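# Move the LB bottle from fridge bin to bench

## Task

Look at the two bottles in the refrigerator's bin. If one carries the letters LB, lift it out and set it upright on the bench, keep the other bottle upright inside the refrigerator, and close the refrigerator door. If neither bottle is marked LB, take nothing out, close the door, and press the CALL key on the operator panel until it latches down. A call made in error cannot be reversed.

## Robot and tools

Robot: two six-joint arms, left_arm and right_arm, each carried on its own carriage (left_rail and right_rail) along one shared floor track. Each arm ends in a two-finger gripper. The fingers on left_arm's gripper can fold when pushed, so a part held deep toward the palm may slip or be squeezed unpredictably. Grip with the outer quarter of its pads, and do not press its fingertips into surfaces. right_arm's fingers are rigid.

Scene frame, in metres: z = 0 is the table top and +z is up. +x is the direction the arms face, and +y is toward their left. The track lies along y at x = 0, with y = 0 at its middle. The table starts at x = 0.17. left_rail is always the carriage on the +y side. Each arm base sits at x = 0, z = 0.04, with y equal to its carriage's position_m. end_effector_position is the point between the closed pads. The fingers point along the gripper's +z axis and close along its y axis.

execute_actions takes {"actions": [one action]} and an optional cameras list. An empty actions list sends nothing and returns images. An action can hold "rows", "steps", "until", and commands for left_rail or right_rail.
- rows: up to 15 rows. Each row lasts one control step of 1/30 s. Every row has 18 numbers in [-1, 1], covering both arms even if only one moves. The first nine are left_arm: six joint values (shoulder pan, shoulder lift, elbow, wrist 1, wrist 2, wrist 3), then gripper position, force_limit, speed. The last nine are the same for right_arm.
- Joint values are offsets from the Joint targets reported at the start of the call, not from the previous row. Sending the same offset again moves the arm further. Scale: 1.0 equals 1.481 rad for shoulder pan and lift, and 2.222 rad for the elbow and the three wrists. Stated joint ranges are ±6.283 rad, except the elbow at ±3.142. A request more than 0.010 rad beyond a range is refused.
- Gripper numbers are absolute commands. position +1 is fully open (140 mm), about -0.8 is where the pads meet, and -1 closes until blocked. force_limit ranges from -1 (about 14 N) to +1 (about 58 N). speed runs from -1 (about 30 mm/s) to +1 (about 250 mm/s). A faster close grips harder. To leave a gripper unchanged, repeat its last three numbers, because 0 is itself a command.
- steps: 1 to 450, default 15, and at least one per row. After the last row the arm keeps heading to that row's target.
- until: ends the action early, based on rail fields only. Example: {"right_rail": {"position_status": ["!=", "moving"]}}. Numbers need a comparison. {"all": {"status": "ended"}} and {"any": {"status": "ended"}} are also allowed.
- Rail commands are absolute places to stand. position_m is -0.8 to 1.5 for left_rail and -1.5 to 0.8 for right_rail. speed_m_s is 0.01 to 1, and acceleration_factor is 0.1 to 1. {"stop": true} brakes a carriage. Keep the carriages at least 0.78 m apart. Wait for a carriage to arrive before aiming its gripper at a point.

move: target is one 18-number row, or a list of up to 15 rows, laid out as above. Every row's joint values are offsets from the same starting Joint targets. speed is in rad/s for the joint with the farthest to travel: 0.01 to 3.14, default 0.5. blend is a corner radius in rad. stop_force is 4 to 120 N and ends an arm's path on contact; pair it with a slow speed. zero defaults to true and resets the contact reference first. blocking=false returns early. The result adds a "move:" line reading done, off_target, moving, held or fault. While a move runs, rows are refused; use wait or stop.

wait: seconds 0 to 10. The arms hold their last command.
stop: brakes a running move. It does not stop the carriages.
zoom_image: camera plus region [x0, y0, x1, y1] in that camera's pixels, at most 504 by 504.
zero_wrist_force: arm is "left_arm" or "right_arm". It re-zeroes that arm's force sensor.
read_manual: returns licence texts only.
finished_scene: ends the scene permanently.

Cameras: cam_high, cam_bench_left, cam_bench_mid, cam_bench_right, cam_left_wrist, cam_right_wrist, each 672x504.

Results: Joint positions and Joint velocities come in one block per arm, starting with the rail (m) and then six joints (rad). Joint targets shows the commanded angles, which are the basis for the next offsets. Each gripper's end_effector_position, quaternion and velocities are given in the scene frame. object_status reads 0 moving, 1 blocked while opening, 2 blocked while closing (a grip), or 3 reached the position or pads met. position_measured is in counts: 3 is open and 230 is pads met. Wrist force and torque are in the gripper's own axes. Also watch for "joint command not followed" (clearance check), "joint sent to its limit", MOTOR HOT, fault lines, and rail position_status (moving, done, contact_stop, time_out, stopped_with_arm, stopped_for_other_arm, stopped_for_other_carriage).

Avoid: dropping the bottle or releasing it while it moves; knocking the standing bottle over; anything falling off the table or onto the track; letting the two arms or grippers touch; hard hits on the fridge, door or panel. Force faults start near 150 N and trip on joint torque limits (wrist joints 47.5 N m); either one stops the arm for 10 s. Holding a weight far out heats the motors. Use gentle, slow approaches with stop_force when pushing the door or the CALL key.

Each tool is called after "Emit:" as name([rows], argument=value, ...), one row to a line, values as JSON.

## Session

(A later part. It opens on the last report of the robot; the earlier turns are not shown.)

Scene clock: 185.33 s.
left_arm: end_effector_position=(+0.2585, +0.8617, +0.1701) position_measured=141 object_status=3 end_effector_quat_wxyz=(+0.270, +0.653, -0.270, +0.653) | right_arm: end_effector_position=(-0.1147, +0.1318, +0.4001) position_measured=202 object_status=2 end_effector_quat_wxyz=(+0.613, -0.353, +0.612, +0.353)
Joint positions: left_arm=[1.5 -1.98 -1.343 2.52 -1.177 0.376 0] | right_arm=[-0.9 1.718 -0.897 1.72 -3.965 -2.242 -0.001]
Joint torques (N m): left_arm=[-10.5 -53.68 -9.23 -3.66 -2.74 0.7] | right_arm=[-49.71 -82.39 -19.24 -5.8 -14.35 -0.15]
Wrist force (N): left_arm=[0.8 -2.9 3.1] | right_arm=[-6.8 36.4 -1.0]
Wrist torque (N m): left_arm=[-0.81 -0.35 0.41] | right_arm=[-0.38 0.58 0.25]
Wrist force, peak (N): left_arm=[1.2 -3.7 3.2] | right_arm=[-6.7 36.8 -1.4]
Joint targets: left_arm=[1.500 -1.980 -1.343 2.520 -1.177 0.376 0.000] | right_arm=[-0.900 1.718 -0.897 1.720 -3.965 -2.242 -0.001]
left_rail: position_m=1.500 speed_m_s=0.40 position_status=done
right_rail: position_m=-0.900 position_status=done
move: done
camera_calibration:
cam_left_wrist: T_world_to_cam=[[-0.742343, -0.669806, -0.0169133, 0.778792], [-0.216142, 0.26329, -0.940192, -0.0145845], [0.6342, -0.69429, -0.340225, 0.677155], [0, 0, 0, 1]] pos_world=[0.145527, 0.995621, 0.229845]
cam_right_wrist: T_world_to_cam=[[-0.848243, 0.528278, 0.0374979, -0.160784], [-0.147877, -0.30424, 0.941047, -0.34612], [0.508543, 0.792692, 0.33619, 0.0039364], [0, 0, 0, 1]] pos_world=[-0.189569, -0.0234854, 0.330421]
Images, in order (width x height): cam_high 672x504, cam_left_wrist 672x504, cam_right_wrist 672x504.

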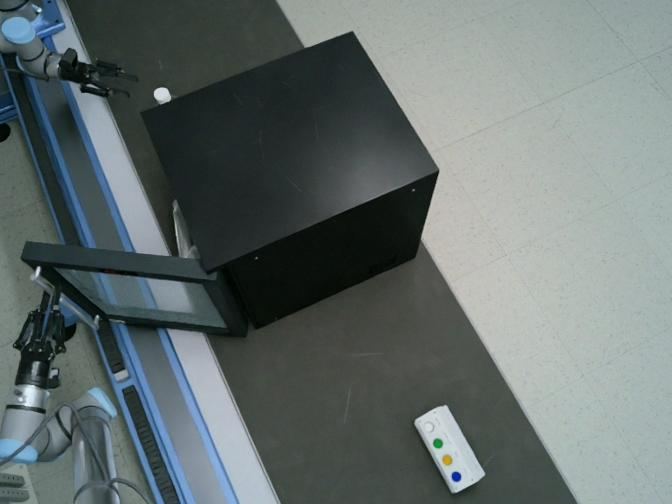

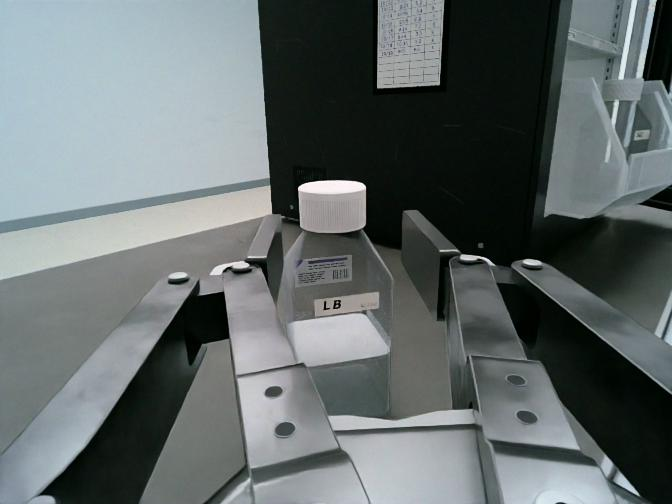

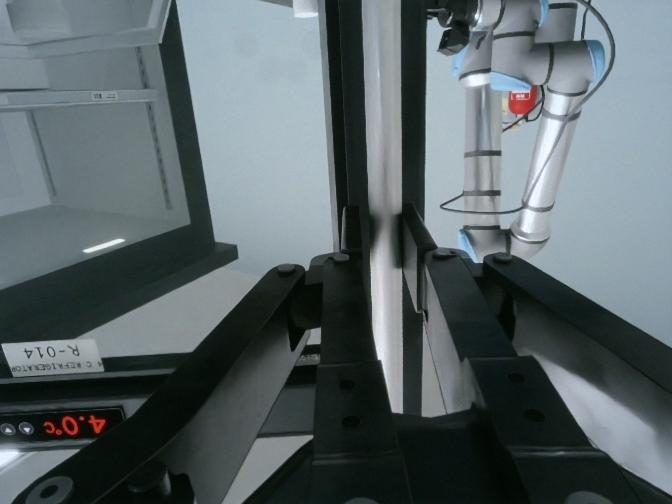

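Emit:
move(target=[-0.1112,0.261,-0.3187,0.1447,-0.2311,0,-1,-1,-0.5,0,0,0,0,0,0,-1,-0.1,-1], speed=0.5)

Emit:
execute_actions([
  {"left_rail":{"position_m":1.25,"speed_m_s":0.4,"acceleration_factor":0.6},"steps":120,"until":{"left_rail":{"position_status":["!=","moving"]}}},
], cameras=["cam_left_wrist","cam_bench_left"])

Emit:
zoom_image(camera="cam_left_wrist", region=[250, 80, 550, 330])

Scene clock: 189.53 s.
left_arm: end_effector_position=(+0.0598, +0.6501, +0.1704) position_measured=232 object_status=3 end_effector_quat_wxyz=(+0.153, +0.690, -0.153, +0.690) | right_arm: end_effector_position=(-0.1147, +0.1318, +0.4001) position_measured=202 object_status=2 end_effector_quat_wxyz=(+0.613, -0.353, +0.612, +0.353)
Joint positions: left_arm=[1.5 -2.145 -0.957 1.812 -0.855 -0.137 0] | right_arm=[-0.9 1.718 -0.897 1.72 -3.965 -2.242 -0.001]
Joint torques (N m): left_arm=[-11.78 -68.7 -42.63 3.76 -2.17 1.33] | right_arm=[-52.42 -82.97 -17.85 -5.86 -14.73 -0.2]
Wrist force (N): left_arm=[0.8 -3.5 3.0] | right_arm=[-7.0 36.0 -1.1]
Wrist torque (N m): left_arm=[-0.93 -0.34 0.48] | right_arm=[-0.48 0.62 0.25]
Wrist force, peak (N): left_arm=[0.3 -5.5 2.8] | right_arm=[-6.8 36.7 -1.4]
Joint targets: left_arm=[1.500 -2.145 -0.957 1.812 -0.855 -0.138 0.000] | right_arm=[-0.900 1.718 -0.897 1.720 -3.965 -2.242 -0.001]
left_rail: position_m=1.500 speed_m_s=0.40 position_status=done
right_rail: position_m=-0.900 position_status=done
move: done

Scene clock: 191.60 s.
left_arm: end_effector_position=(+0.0597, +0.4000, +0.1704) position_measured=232 object_status=3 end_effector_quat_wxyz=(+0.153, +0.690, -0.153, +0.690) | right_arm: end_effector_position=(-0.1147, +0.1318, +0.4001) position_measured=202 object_status=2 end_effector_quat_wxyz=(+0.613, -0.353, +0.612, +0.353)
Joint positions: left_arm=[1.25 -2.145 -0.957 1.812 -0.855 -0.138 0] | right_arm=[-0.9 1.718 -0.897 1.72 -3.965 -2.242 -0.001]
Joint torques (N m): left_arm=[-8.24 -79.32 -34.79 2.76 -0.29 1.6] | right_arm=[-51.25 -83.22 -18.23 -6.26 -14.61 -0.03]
Wrist force (N): left_arm=[0.9 -3.0 3.0] | right_arm=[-7.0 36.0 -1.2]
Wrist torque (N m): left_arm=[-0.83 -0.36 0.48] | right_arm=[-0.47 0.62 0.26]
Wrist force, peak (N): left_arm=[1.3 -3.8 3.0] | right_arm=[-7.0 36.8 -1.1]
Joint targets: left_arm=[1.250 -2.145 -0.957 1.812 -0.855 -0.138 0.000] | right_arm=[-0.900 1.718 -0.897 1.720 -3.965 -2.242 -0.001]
Tool commands: left_gripper/position=-1.0 left_gripper/force_limit=-1.0 left_gripper/speed=-0.5 right_gripper/position=-1.0 right_gripper/force_limit=-0.1 right_gripper/speed=-1.0
left_rail: position_m=1.250 speed_m_s=0.40 position_status=done
right_rail: position_m=-0.900 position_status=done
camera_calibration:
cam_left_wrist: T_world_to_cam=[[-0.468763, -0.883162, -0.016915, 0.39103], [-0.29309, 0.173573, -0.940197, 0.104662], [0.833283, -0.435772, -0.34021, 0.367499], [0, 0, 0, 1]] pos_world=[-0.0922544, 0.487322, 0.230045]
Images, in order (width x height): cam_bench_left 672x504, cam_left_wrist 672x504.

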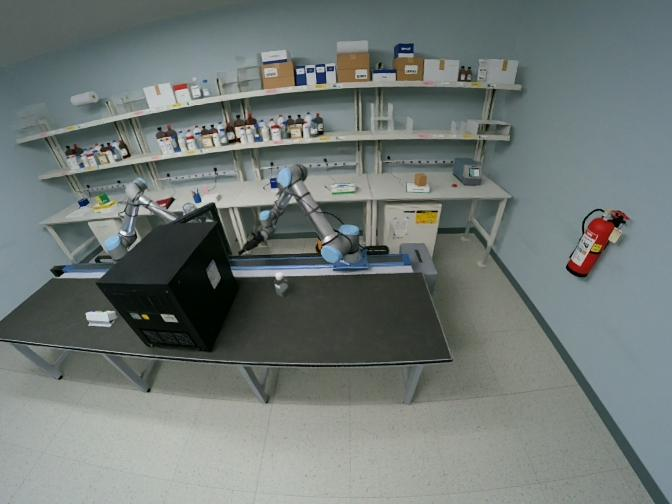

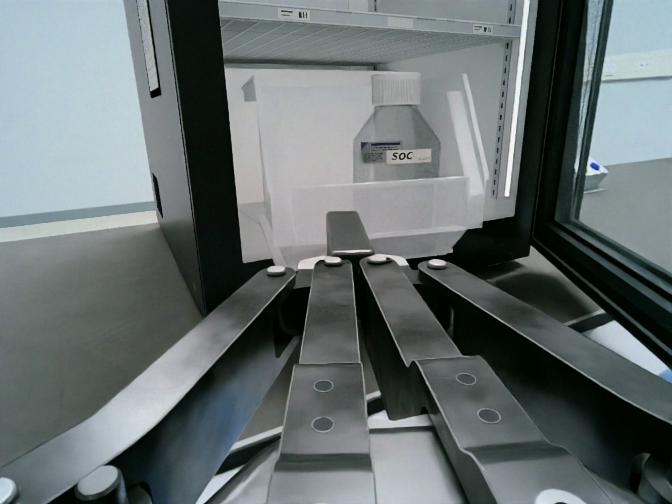

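Scaled by 1.680 from the camera's 672x504 image, which has a finer 960x720 frame.

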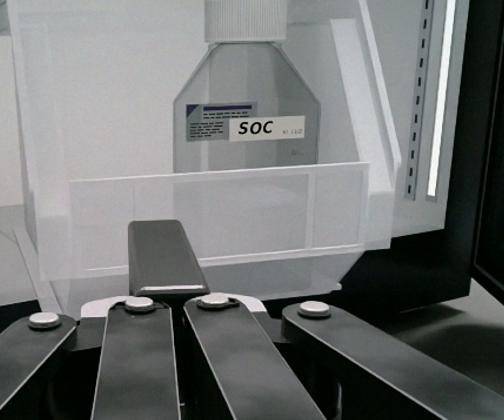

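Emit:
move(target=[0.1173,0.1312,-0.1299,0.0425,0.0782,0,-1,-1,-0.5,0,0,0,0,0,0,-1,-0.1,-1], speed=0.25, stop_force=15, cameras=["cam_left_wrist"])

Emit:
move(target=[0.0723,-0.0072,0.0103,-0.0055,0.0484,0,-1,-1,-0.5,0,0,0,0,0,0,-1,-0.1,-1], speed=0.04, stop_force=20, cameras=["cam_left_wrist","cam_high"])

Scene clock: 195.83 s.
left_arm: end_effector_position=(+0.1353, +0.2488, +0.1300) position_measured=232 object_status=3 end_effector_quat_wxyz=(+0.153, +0.690, -0.153, +0.690) | right_arm: end_effector_position=(-0.1147, +0.1318, +0.4001) position_measured=202 object_status=2 end_effector_quat_wxyz=(+0.613, -0.353, +0.612, +0.353)
Joint positions: left_arm=[1.25 -1.971 -0.762 1.523 -0.761 0.036 0] | right_arm=[-0.9 1.718 -0.897 1.72 -3.965 -2.242 -0.001]
Joint torques (N m): left_arm=[7.74 -86.3 -47.95 3.12 2.7 1.41] | right_arm=[-50.62 -84.33 -18.19 -6.41 -14.53 -0.14]
Wrist force (N): left_arm=[1.1 -3.0 2.9] | right_arm=[-7.0 36.1 -1.3]
Wrist torque (N m): left_arm=[-0.83 -0.43 0.44] | right_arm=[-0.44 0.63 0.26]
Wrist force, peak (N): left_arm=[0.9 -4.8 2.1] | right_arm=[-6.7 36.8 -1.3]
Joint targets: left_arm=[1.250 -1.971 -0.762 1.523 -0.761 0.036 0.000] | right_arm=[-0.900 1.718 -0.897 1.720 -3.965 -2.242 -0.001]
left_rail: position_m=1.250 speed_m_s=0.40 position_status=done
right_rail: position_m=-0.900 position_status=done
move: done
camera_calibration:
cam_left_wrist: T_world_to_cam=[[-0.468713, -0.883187, -0.0170268, 0.292195], [-0.293063, 0.173656, -0.94019, 0.115163], [0.83332, -0.435689, -0.340224, 0.224836], [0, 0, 0, 1]] pos_world=[-0.0166546, 0.336022, 0.189745]
Images, in order (width x height): cam_left_wrist 672x504.

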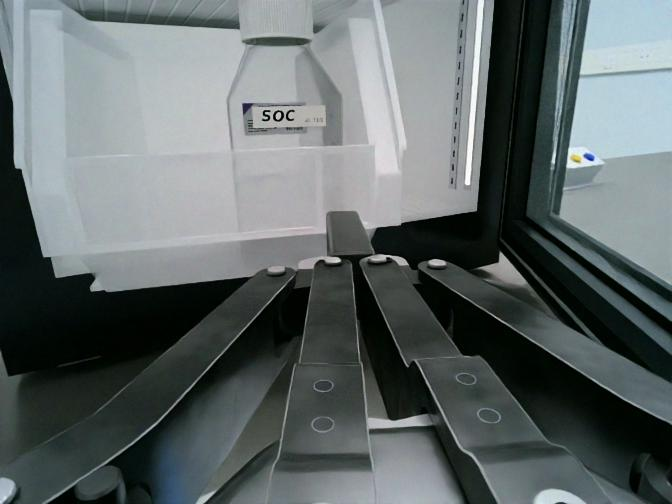

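Scene clock: 199.50 s.
left_arm: end_effector_position=(+0.2306, +0.2440, +0.1297) position_measured=232 object_status=3 end_effector_quat_wxyz=(+0.153, +0.690, -0.153, +0.690) | right_arm: end_effector_position=(-0.1147, +0.1318, +0.4001) position_measured=202 object_status=2 end_effector_quat_wxyz=(+0.613, -0.353, +0.612, +0.353)
Joint positions: left_arm=[1.25 -1.864 -0.773 1.546 -0.773 0.144 0] | right_arm=[-0.9 1.718 -0.897 1.72 -3.965 -2.242 -0.001]
Joint torques (N m): left_arm=[10.78 -112.8 -25.04 -3.11 2.26 1.6] | right_arm=[-50.34 -82.36 -18.17 -6.88 -14.89 -0.39]
Wrist force (N): left_arm=[1.8 -2.4 1.2] | right_arm=[-6.3 36.5 -1.0]
Wrist torque (N m): left_arm=[-0.89 -0.31 0.40] | right_arm=[-0.35 0.52 0.26]
Wrist force, peak (N): left_arm=[1.1 -3.5 3.3] | right_arm=[-6.7 36.9 -1.4]
Joint targets: left_arm=[1.250 -1.864 -0.773 1.546 -0.773 0.144 0.000] | right_arm=[-0.900 1.718 -0.897 1.720 -3.965 -2.242 -0.001]
left_rail: position_m=1.250 speed_m_s=0.40 position_status=done
right_rail: position_m=-0.900 position_status=done
move: done
camera_calibration:
cam_left_wrist: T_world_to_cam=[[-0.469125, -0.882968, -0.0170139, 0.332664], [-0.292986, 0.173781, -0.940191, 0.143485], [0.833115, -0.436082, -0.340222, 0.143381], [0, 0, 0, 1]] pos_world=[0.0786472, 0.331323, 0.189345]
Images, in order (width x height): cam_high 672x504, cam_left_wrist 672x504.

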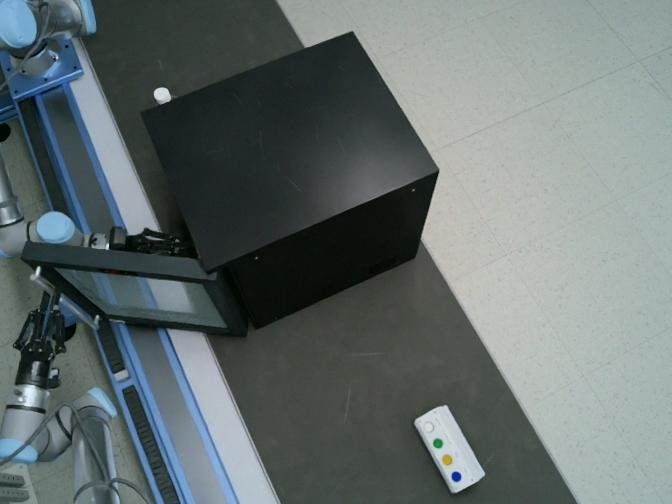

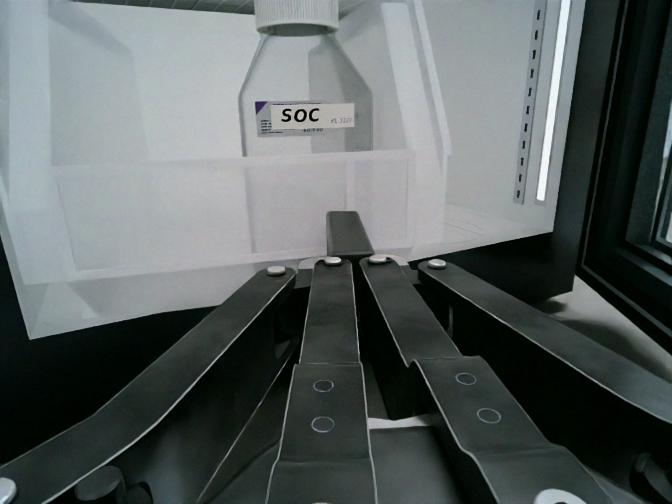

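Emit:
move(target=[0.0645,-0.0066,0.0092,-0.0049,0.0426,0,-1,-1,-0.5,0,0,0,0,0,0,-1,-0.1,-1], speed=0.06, stop_force=22, cameras=["cam_high","cam_left_wrist","cam_right_wrist"])

Scene clock: 204.00 s.
left_arm: end_effector_position=(+0.3079, +0.2484, +0.1295) position_measured=232 object_status=3 end_effector_quat_wxyz=(+0.153, +0.690, -0.153, +0.690) | right_arm: end_effector_position=(-0.1147, +0.1318, +0.4001) position_measured=202 object_status=2 end_effector_quat_wxyz=(+0.613, -0.353, +0.612, +0.353)
Joint positions: left_arm=[1.25 -1.776 -0.782 1.565 -0.783 0.231 0] | right_arm=[-0.9 1.718 -0.897 1.72 -3.965 -2.242 -0.001]
Joint torques (N m): left_arm=[10.76 -92.72 -49.08 2.44 -4.7 1.11] | right_arm=[-44.65 -82.87 -18.01 0.7 -14.72 -0.22]
Wrist force (N): left_arm=[-6.0 6.3 -17.7] | right_arm=[-8.4 36.9 -1.1]
Wrist torque (N m): left_arm=[-1.02 -0.92 0.26] | right_arm=[-0.42 0.58 0.26]
Wrist force, peak (N): left_arm=[-5.1 23.3 -85.4] | right_arm=[-8.4 37.4 -1.7]
Joint targets: left_arm=[1.250 -1.776 -0.782 1.565 -0.783 0.231 0.000] | right_arm=[-0.900 1.718 -0.897 1.720 -3.965 -2.242 -0.001]
left_rail: position_m=1.250 speed_m_s=0.40 position_status=done
right_rail: position_m=-0.900 position_status=done
move: contact (left_arm)
camera_calibration:
cam_left_wrist: T_world_to_cam=[[-0.468477, -0.883314, -0.0169295, 0.372631], [-0.293153, 0.173497, -0.940192, 0.16543], [0.833421, -0.435495, -0.340225, 0.0805365], [0, 0, 0, 1]] pos_world=[0.155944, 0.335522, 0.189245]
cam_right_wrist: T_world_to_cam=[[-0.848243, 0.528278, 0.0374979, -0.160784], [-0.147877, -0.30424, 0.941047, -0.34612], [0.508543, 0.792692, 0.33619, 0.0039364], [0, 0, 0, 1]] pos_world=[-0.189569, -0.0234854, 0.330421]
Images, in order (width x height): cam_high 672x504, cam_left_wrist 672x504, cam_right_wrist 672x504.

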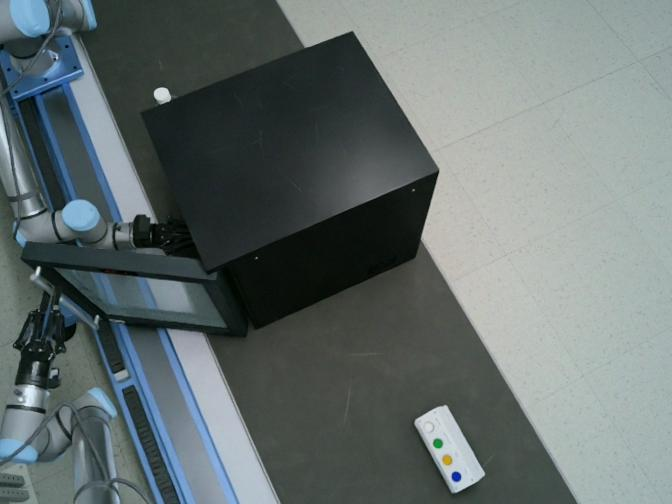

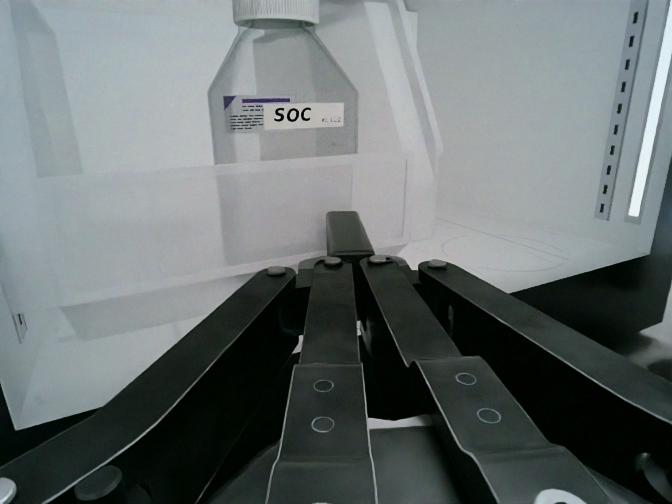

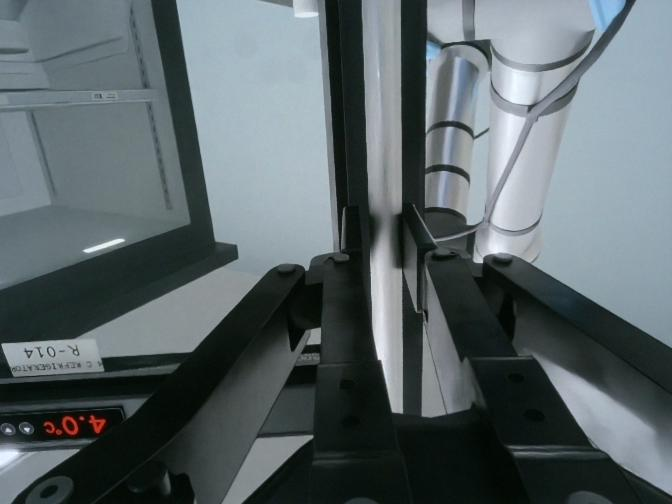

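Emit:
zoom_image(camera="cam_left_wrist", region=[0, 60, 504, 440])

Emit:
execute_actions(actions=[], cameras=["cam_bench_left","cam_bench_mid","cam_right_wrist"])

Scaled by 1.000.

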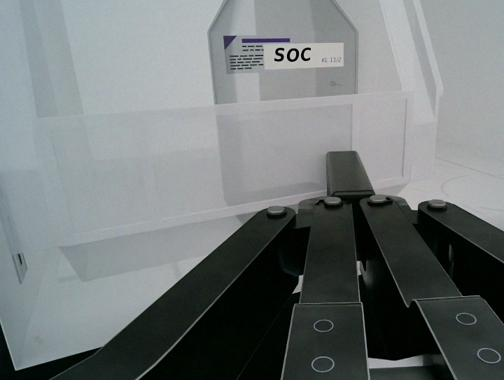

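Scene clock: 204.67 s.
left_arm: end_effector_position=(+0.3079, +0.2484, +0.1295) position_measured=232 object_status=3 end_effector_quat_wxyz=(+0.153, +0.690, -0.153, +0.690) | right_arm: end_effector_position=(-0.1147, +0.1318, +0.4001) position_measured=202 object_status=2 end_effector_quat_wxyz=(+0.613, -0.353, +0.612, +0.353)
Joint positions: left_arm=[1.25 -1.776 -0.782 1.565 -0.783 0.231 0] | right_arm=[-0.9 1.718 -0.897 1.72 -3.965 -2.242 -0.001]
Joint velocities: within noise
Joint torques (N m): left_arm=[7.64 -94.29 -48.77 2.34 -2.39 1.29] | right_arm=[-40.1 -82.82 -18.16 0.93 -14.76 -0.49]
Wrist force (N): left_arm=[-5.8 6.3 -17.7] | right_arm=[-8.4 36.8 -1.1]
Wrist torque (N m): left_arm=[-1.03 -0.97 0.25] | right_arm=[-0.44 0.60 0.27]
Wrist force, peak (N): left_arm=[-6.4 6.4 -18.1] | right_arm=[-8.4 37.2 -1.6]
Joint targets: left_arm=[1.250 -1.776 -0.782 1.565 -0.783 0.231 0.000] | right_arm=[-0.900 1.718 -0.897 1.720 -3.965 -2.242 -0.001]
Tool commands: left_gripper/position=-1.0 left_gripper/force_limit=-1.0 left_gripper/speed=-0.5 right_gripper/position=-1.0 right_gripper/force_limit=-0.1 right_gripper/speed=-1.0
left_rail: position_m=1.250 speed_m_s=0.40 position_status=done
right_rail: position_m=-0.900 position_status=done
camera_calibration:
cam_right_wrist: T_world_to_cam=[[-0.848243, 0.528278, 0.0374979, -0.160784], [-0.147877, -0.30424, 0.941047, -0.34612], [0.508543, 0.792692, 0.33619, 0.0039364], [0, 0, 0, 1]] pos_world=[-0.189569, -0.0234854, 0.330421]
Images, in order (width x height): cam_bench_left 672x504, cam_bench_mid 672x504, cam_right_wrist 672x504.

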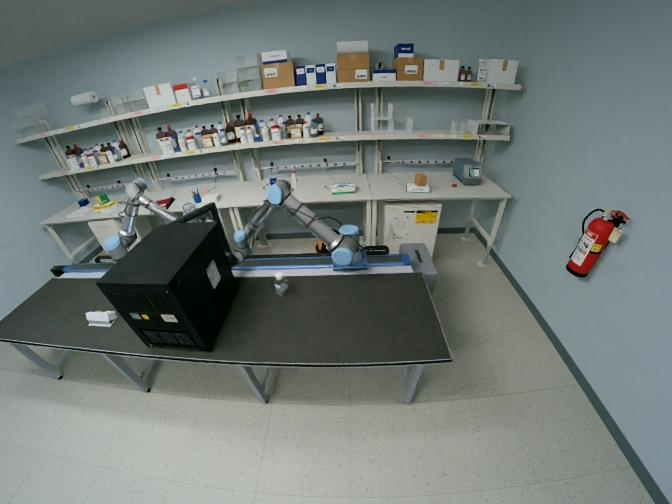

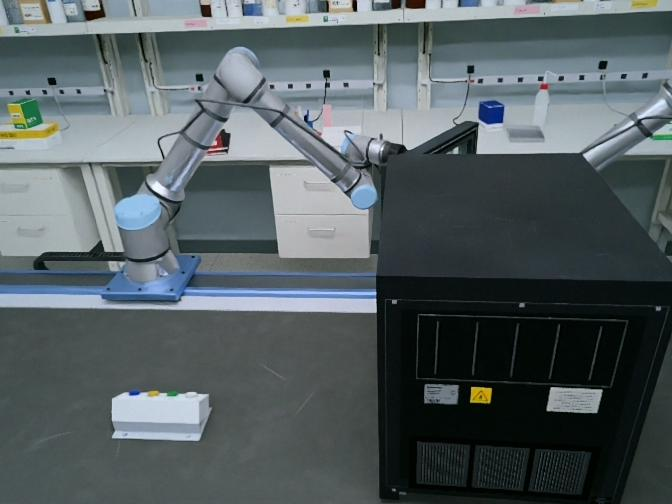

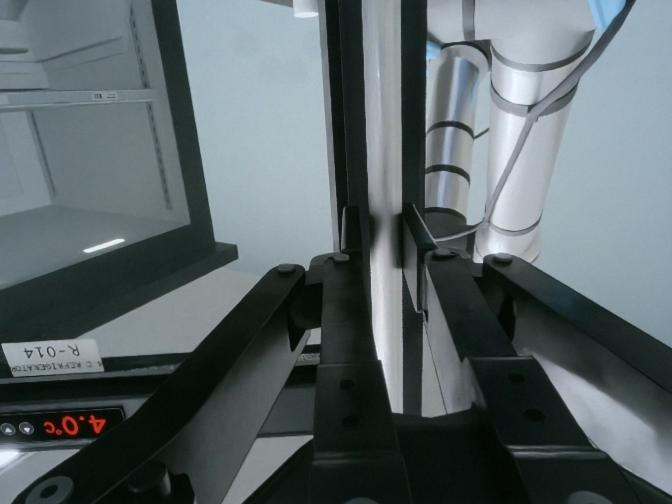

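Emit:
move(target=[-0.0980,-0.0340,0.0466,-0.0239,-0.0653,0,-1,-1,-0.5,0,0,0,0,0,0,-1,-0.1,-1], speed=0.2, cameras=["cam_left_wrist"])

Scene clock: 207.03 s.
left_arm: end_effector_position=(+0.1992, +0.2990, +0.1299) position_measured=232 object_status=3 end_effector_quat_wxyz=(+0.153, +0.690, -0.153, +0.690) | right_arm: end_effector_position=(-0.1147, +0.1318, +0.4001) position_measured=202 object_status=2 end_effector_quat_wxyz=(+0.613, -0.353, +0.612, +0.353)
Joint positions: left_arm=[1.25 -1.921 -0.832 1.668 -0.836 0.086 0] | right_arm=[-0.9 1.718 -0.897 1.72 -3.965 -2.242 -0.001]
Joint torques (N m): left_arm=[-10.45 -110.51 -21.74 -2.83 -2.18 0.99] | right_arm=[-30.13 -84.57 -17.89 -4.24 -15.04 -0.38]
Wrist force (N): left_arm=[3.8 -1.3 3.8] | right_arm=[-6.6 38.5 -1.6]
Wrist torque (N m): left_arm=[-0.47 -0.94 0.40] | right_arm=[-0.47 0.59 0.25]
Wrist force, peak (N): left_arm=[-6.3 6.3 -18.0] | right_arm=[-6.2 39.2 -1.3]
Joint targets: left_arm=[1.250 -1.921 -0.832 1.668 -0.836 0.085 0.000] | right_arm=[-0.900 1.718 -0.897 1.720 -3.965 -2.242 -0.001]
left_rail: position_m=1.250 speed_m_s=0.40 position_status=done
right_rail: position_m=-0.900 position_status=done
move: done
camera_calibration:
cam_left_wrist: T_world_to_cam=[[-0.468575, -0.88326, -0.0169856, 0.366494], [-0.293097, 0.17357, -0.940196, 0.125114], [0.833386, -0.435574, -0.340211, 0.193374], [0, 0, 0, 1]] pos_world=[0.0472448, 0.386222, 0.189645]
Images, in order (width x height): cam_left_wrist 672x504.

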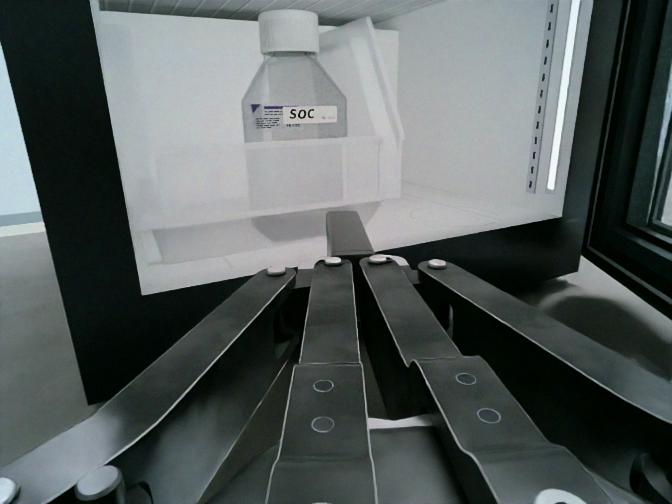

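Emit:
zoom_image(camera="cam_left_wrist", region=[90, 100, 430, 300])

Scaled by 1.482 from the camera's 672x504 image, which has a finer 960x720 frame.

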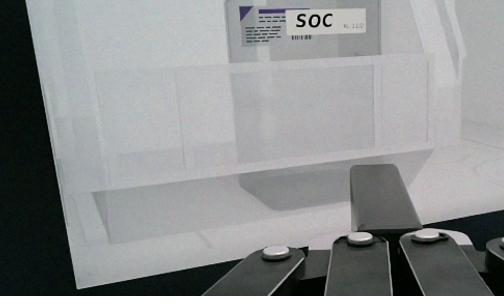

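Emit:
execute_actions([
  {"left_rail":{"position_m":1.5},"steps":90,"until":{"left_rail":{"position_status":["!=","moving"]}}},
])

Emit:
execute_actions([
  {"rows":[[0,0,0,0,0,0,-1,-1,-0.5,0,0,0,0,0,0,-0.15,-0.1,-1]],"steps":60},
], cameras=["cam_high","cam_left_wrist","cam_right_wrist"])

Scene clock: 211.77 s.
left_arm: end_effector_position=(+0.1990, +0.5491, +0.1299) position_measured=232 object_status=3 end_effector_quat_wxyz=(+0.153, +0.690, -0.153, +0.690) | right_arm: end_effector_position=(-0.1147, +0.1318, +0.4001) position_measured=202 object_status=2 end_effector_quat_wxyz=(+0.613, -0.353, +0.612, +0.353)
Joint positions: left_arm=[1.5 -1.921 -0.832 1.668 -0.836 0.085 0] | right_arm=[-0.9 1.718 -0.897 1.72 -3.965 -2.242 -0.001]
Joint torques (N m): left_arm=[-7.63 -104.66 -32.63 0.34 -0.85 1.17] | right_arm=[-20.58 -84.28 -17.77 -7.41 -14.81 -0.54]
Wrist force (N): left_arm=[3.8 -1.2 3.4] | right_arm=[-6.2 38.4 -1.2]
Wrist torque (N m): left_arm=[-0.44 -0.93 0.41] | right_arm=[-0.50 0.53 0.25]
Wrist force, peak (N): left_arm=[3.9 -0.7 4.4] | right_arm=[-6.9 39.1 -1.4]
Joint targets: left_arm=[1.500 -1.921 -0.832 1.668 -0.836 0.085 0.000] | right_arm=[-0.900 1.718 -0.897 1.720 -3.965 -2.242 -0.001]
Tool commands: left_gripper/position=-1.0 left_gripper/force_limit=-1.0 left_gripper/speed=-0.5 right_gripper/position=-1.0 right_gripper/force_limit=-0.1 right_gripper/speed=-1.0
left_rail: position_m=1.500 speed_m_s=0.40 position_status=done
right_rail: position_m=-0.900 position_status=done

Scene clock: 213.97 s.
left_arm: end_effector_position=(+0.1990, +0.5491, +0.1299) position_measured=232 object_status=3 end_effector_quat_wxyz=(+0.153, +0.690, -0.153, +0.690) | right_arm: end_effector_position=(-0.1146, +0.1318, +0.4001) position_measured=148 object_status=3 end_effector_quat_wxyz=(+0.613, -0.353, +0.612, +0.353)
Joint positions: left_arm=[1.5 -1.921 -0.832 1.668 -0.836 0.085 0] | right_arm=[-0.9 1.718 -0.897 1.72 -3.965 -2.242 -0.001]
Joint torques (N m): left_arm=[-2.05 -96.3 -45.26 2.71 1.49 1.26] | right_arm=[-5.41 -84.7 -41.2 1.46 4.49 -0.44]
Wrist force (N): left_arm=[3.5 -1.1 3.6] | right_arm=[0.8 -3.2 2.2]
Wrist torque (N m): left_arm=[-0.42 -0.87 0.41] | right_arm=[-0.52 0.27 0.10]
Wrist force, peak (N): left_arm=[4.4 -1.1 3.6] | right_arm=[-6.6 38.9 -1.0]
Joint targets: left_arm=[1.500 -1.921 -0.832 1.668 -0.836 0.085 0.000] | right_arm=[-0.900 1.718 -0.897 1.720 -3.965 -2.242 -0.001]
left_rail: position_m=1.500 speed_m_s=0.40 position_status=done
right_rail: position_m=-0.900 position_status=done
camera_calibration:
cam_left_wrist: T_world_to_cam=[[-0.468575, -0.88326, -0.0169856, 0.587303], [-0.293097, 0.17357, -0.940196, 0.0816453], [0.833386, -0.435574, -0.340211, 0.302478], [0, 0, 0, 1]] pos_world=[0.0470448, 0.636322, 0.189645]
cam_right_wrist: T_world_to_cam=[[-0.848243, 0.528278, 0.0374979, -0.160784], [-0.147877, -0.30424, 0.941047, -0.34612], [0.508543, 0.792692, 0.33619, 0.0039364], [0, 0, 0, 1]] pos_world=[-0.189569, -0.0234854, 0.330421]
Images, in order (width x height): cam_high 672x504, cam_left_wrist 672x504, cam_right_wrist 672x504.

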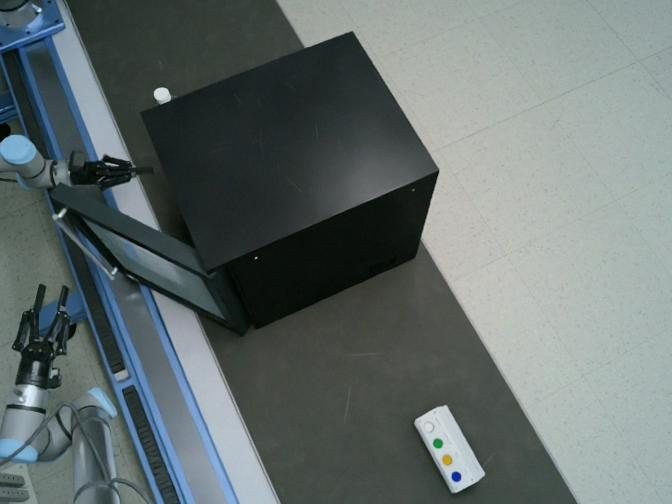

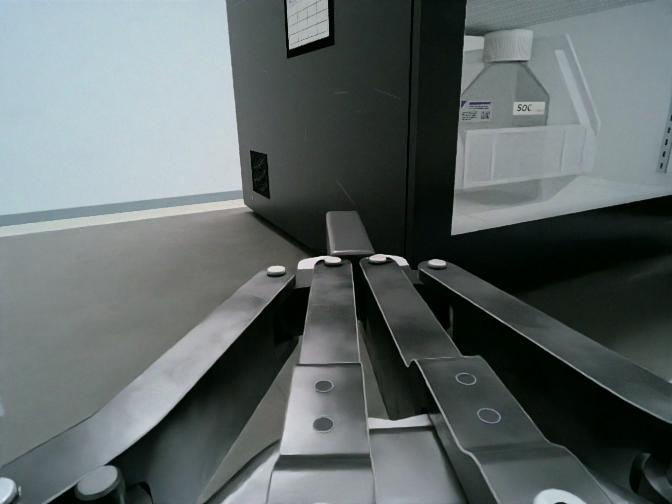

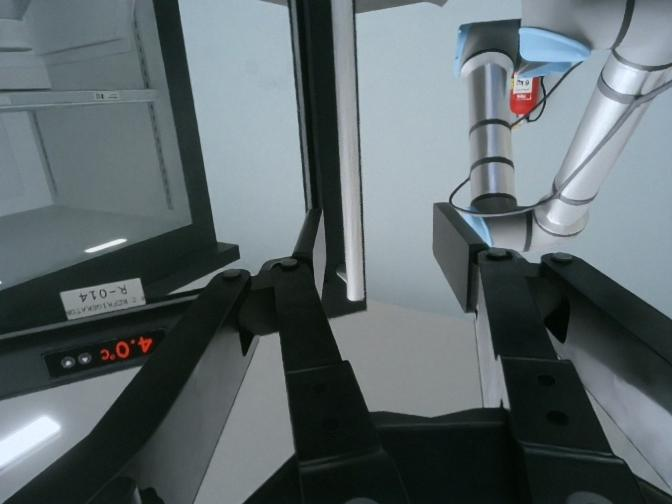

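Emit:
wait(seconds=0.1, cameras=["cam_high","cam_left_wrist","cam_right_wrist"])

Scene clock: 214.40 s.
left_arm: end_effector_position=(+0.1990, +0.5491, +0.1299) position_measured=232 object_status=3 end_effector_quat_wxyz=(+0.153, +0.690, -0.153, +0.690) | right_arm: end_effector_position=(-0.1146, +0.1318, +0.4001) position_measured=148 object_status=3 end_effector_quat_wxyz=(+0.613, -0.353, +0.612, +0.353)
Joint positions: left_arm=[1.5 -1.921 -0.832 1.668 -0.836 0.085 0] | right_arm=[-0.9 1.718 -0.897 1.72 -3.965 -2.242 -0.001]
Joint torques (N m): left_arm=[-4.72 -93.37 -44.79 2.59 1.8 1.32] | right_arm=[-4.77 -82.35 -41.3 0.97 4.57 -0.4]
Wrist force (N): left_arm=[4.2 -1.2 3.7] | right_arm=[0.3 -2.9 2.0]
Wrist torque (N m): left_arm=[-0.44 -1.03 0.41] | right_arm=[-0.45 0.38 0.10]
Wrist force, peak (N): left_arm=[4.2 -1.2 3.7] | right_arm=[0.3 -3.2 2.1]
Joint targets: left_arm=[1.500 -1.921 -0.832 1.668 -0.836 0.085 0.000] | right_arm=[-0.900 1.718 -0.897 1.720 -3.965 -2.242 -0.001]
Tool commands: left_gripper/position=-1.0 left_gripper/force_limit=-1.0 left_gripper/speed=-0.5 right_gripper/position=-0.15 right_gripper/force_limit=-0.1 right_gripper/speed=-1.0
left_rail: position_m=1.500 speed_m_s=0.40 position_status=done
right_rail: position_m=-0.900 position_status=done
wait: 0.10 s; at rest from the start
camera_calibration:
cam_left_wrist: T_world_to_cam=[[-0.468575, -0.88326, -0.0169856, 0.587303], [-0.293097, 0.17357, -0.940196, 0.0816453], [0.833386, -0.435574, -0.340211, 0.302478], [0, 0, 0, 1]] pos_world=[0.0470448, 0.636322, 0.189645]
cam_right_wrist: T_world_to_cam=[[-0.848243, 0.528278, 0.0374979, -0.160784], [-0.147877, -0.30424, 0.941047, -0.34612], [0.508543, 0.792692, 0.33619, 0.0039364], [0, 0, 0, 1]] pos_world=[-0.189569, -0.0234854, 0.330421]
Images, in order (width x height): cam_high 672x504, cam_left_wrist 672x504, cam_right_wrist 672x504.

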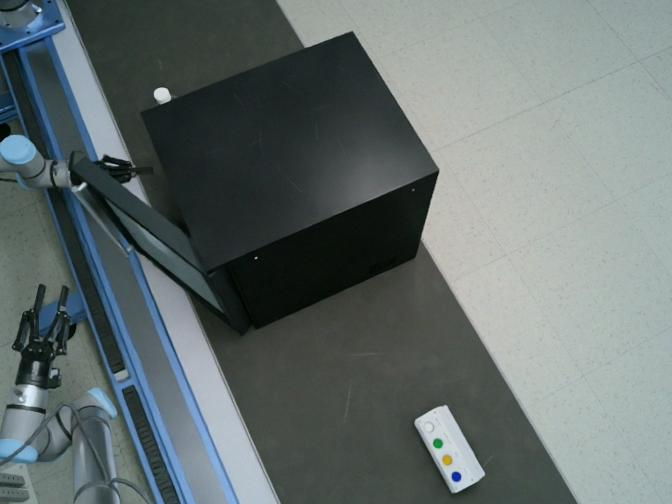

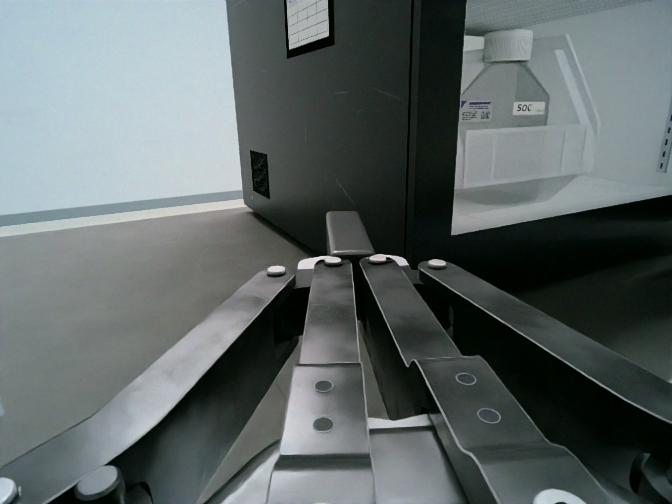

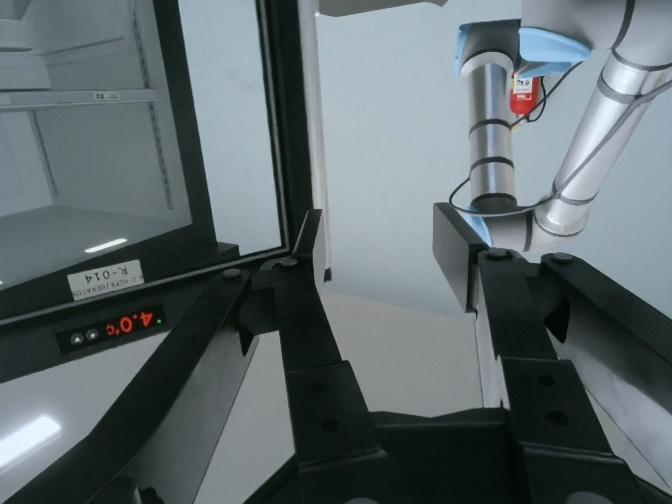

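Emit:
wait(seconds=1.5, cameras=["cam_high","cam_left_wrist"])

Scene clock: 216.10 s.
left_arm: end_effector_position=(+0.1990, +0.5491, +0.1299) position_measured=232 object_status=3 end_effector_quat_wxyz=(+0.153, +0.690, -0.153, +0.690) | right_arm: end_effector_position=(-0.1146, +0.1318, +0.4001) position_measured=148 object_status=3 end_effector_quat_wxyz=(+0.613, -0.353, +0.612, +0.353)
Joint positions: left_arm=[1.5 -1.921 -0.832 1.668 -0.836 0.085 0] | right_arm=[-0.9 1.718 -0.897 1.72 -3.965 -2.242 -0.001]
Joint torques (N m): left_arm=[1.32 -87.32 -44.63 2.81 2.06 0.96] | right_arm=[8.57 -82.98 -41.32 1.39 4.58 -0.79]
Wrist force (N): left_arm=[3.4 -1.2 3.4] | right_arm=[0.6 -3.0 1.7]
Wrist torque (N m): left_arm=[-0.43 -0.85 0.41] | right_arm=[-0.48 0.30 0.10]
Wrist force, peak (N): left_arm=[4.4 -0.8 3.7] | right_arm=[0.5 -3.2 2.5]
Joint targets: left_arm=[1.500 -1.921 -0.832 1.668 -0.836 0.085 0.000] | right_arm=[-0.900 1.718 -0.897 1.720 -3.965 -2.242 -0.001]
Tool commands: left_gripper/position=-1.0 left_gripper/force_limit=-1.0 left_gripper/speed=-0.5 right_gripper/position=-0.15 right_gripper/force_limit=-0.1 right_gripper/speed=-1.0
left_rail: position_m=1.500 speed_m_s=0.40 position_status=done
right_rail: position_m=-0.900 position_status=done
wait: 1.50 s; at rest from the start
camera_calibration:
cam_left_wrist: T_world_to_cam=[[-0.468575, -0.88326, -0.0169856, 0.587303], [-0.293097, 0.17357, -0.940196, 0.0816453], [0.833386, -0.435574, -0.340211, 0.302478], [0, 0, 0, 1]] pos_world=[0.0470448, 0.636322, 0.189645]
Images, in order (width x height): cam_high 672x504, cam_left_wrist 672x504.

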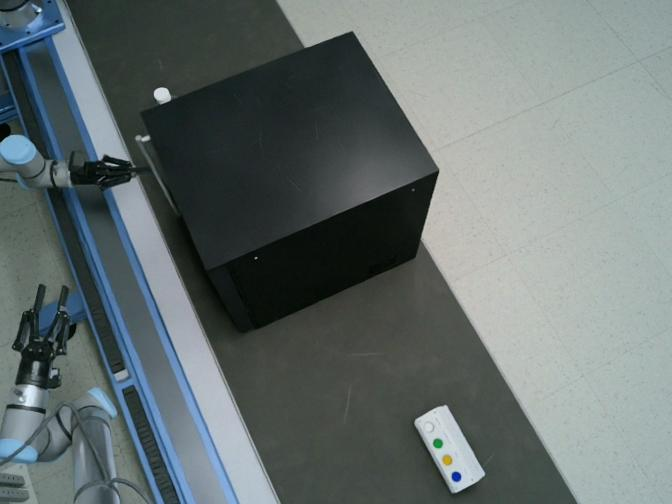

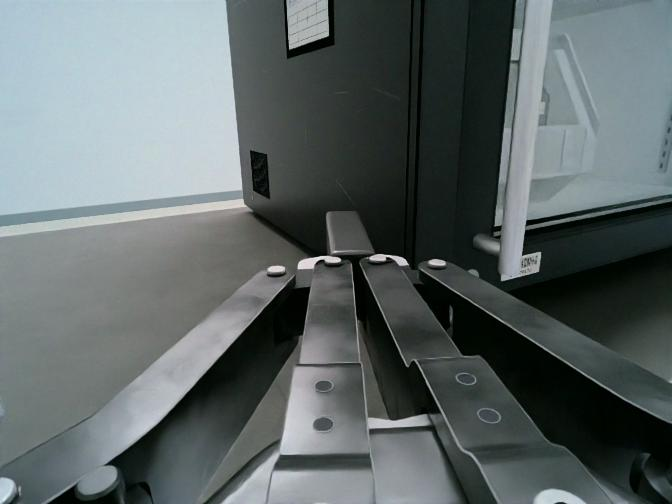

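Emit:
wait(seconds=1, cameras=["cam_high","cam_left_wrist","cam_bench_left"])

Emit:
zoom_image(camera="cam_high", region=[80, 60, 280, 340])

Emit:
zoom_image(camera="cam_left_wrist", region=[350, 0, 672, 300])

Emit:
zoom_image(camera="cam_bench_left", region=[180, 180, 380, 380])

Scene clock: 217.30 s.
left_arm: end_effector_position=(+0.1990, +0.5491, +0.1299) position_measured=232 object_status=3 end_effector_quat_wxyz=(+0.153, +0.690, -0.153, +0.690) | right_arm: end_effector_position=(-0.1147, +0.1318, +0.4001) position_measured=148 object_status=3 end_effector_quat_wxyz=(+0.613, -0.353, +0.612, +0.353)
Joint positions: left_arm=[1.5 -1.921 -0.832 1.668 -0.836 0.085 0] | right_arm=[-0.9 1.718 -0.897 1.72 -3.965 -2.242 -0.001]
Joint torques (N m): left_arm=[1.88 -86.47 -44.91 2.94 1.88 0.93] | right_arm=[11.28 -83.92 -41.68 1.22 4.57 -0.46]
Wrist force (N): left_arm=[3.6 -1.3 3.8] | right_arm=[0.5 -3.1 1.9]
Wrist torque (N m): left_arm=[-0.47 -0.88 0.40] | right_arm=[-0.49 0.33 0.10]
Wrist force, peak (N): left_arm=[4.0 -1.3 4.0] | right_arm=[0.1 -3.2 2.2]
Joint targets: left_arm=[1.500 -1.921 -0.832 1.668 -0.836 0.085 0.000] | right_arm=[-0.900 1.718 -0.897 1.720 -3.965 -2.242 -0.001]
Tool commands: left_gripper/position=-1.0 left_gripper/force_limit=-1.0 left_gripper/speed=-0.5 right_gripper/position=-0.15 right_gripper/force_limit=-0.1 right_gripper/speed=-1.0
left_rail: position_m=1.500 speed_m_s=0.40 position_status=done
right_rail: position_m=-0.900 position_status=done
wait: 1.00 s; at rest from the start
camera_calibration:
cam_left_wrist: T_world_to_cam=[[-0.468575, -0.88326, -0.0169856, 0.587303], [-0.293097, 0.17357, -0.940196, 0.0816453], [0.833386, -0.435574, -0.340211, 0.302478], [0, 0, 0, 1]] pos_world=[0.0470448, 0.636322, 0.189645]
Images, in order (width x height): cam_high 672x504, cam_bench_left 672x504, cam_left_wrist 672x504.

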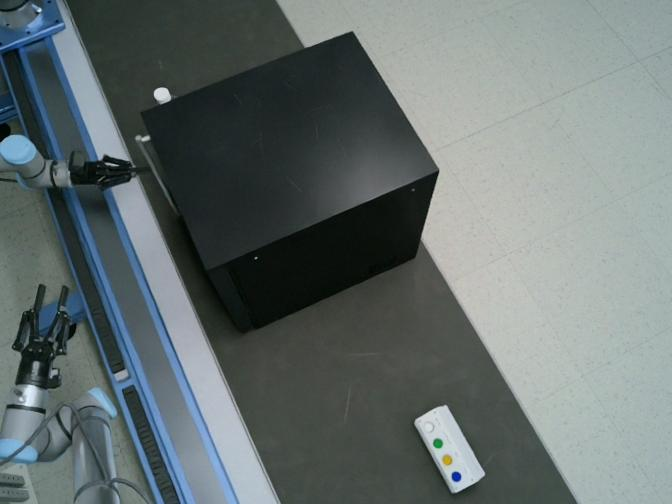

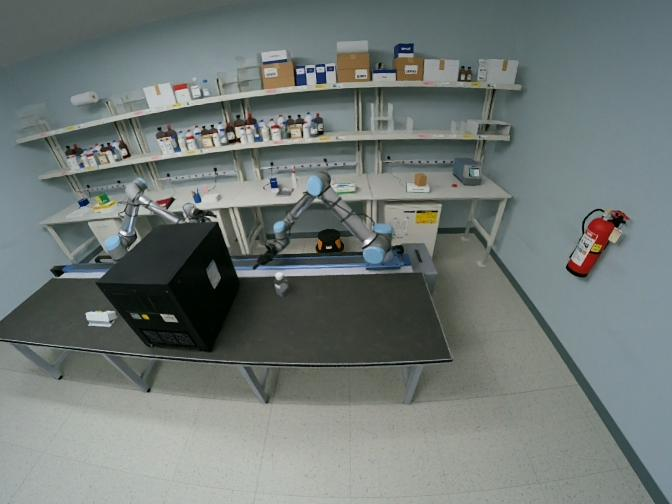

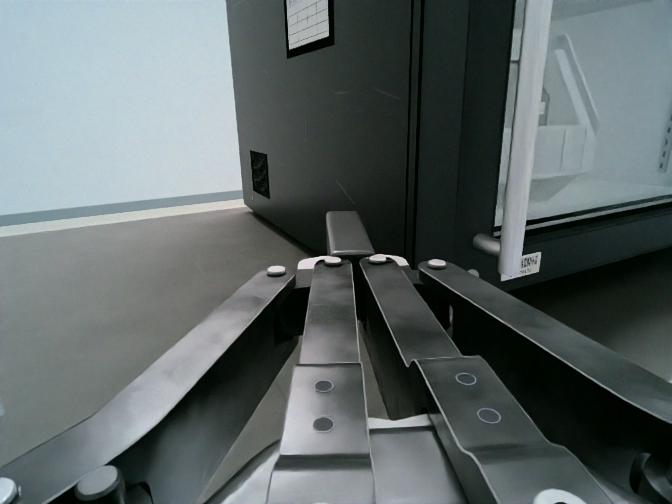

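Scaled by 1.800 from the camera's 672x504 image, which has a finer 960x720 frame.

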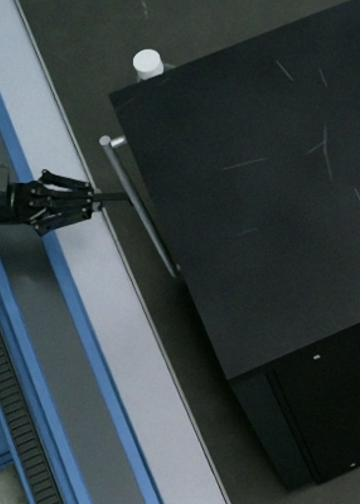

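Scaled by 1.565 from the camera's 672x504 image, which has a finer 960x720 frame.

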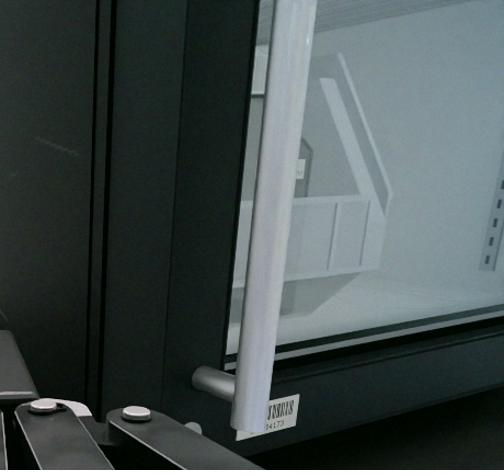

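Scaled by 2.520 from the camera's 672x504 image, which has a finer 960x720 frame.

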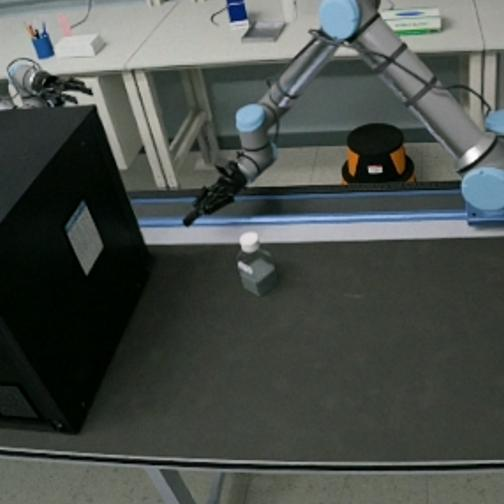

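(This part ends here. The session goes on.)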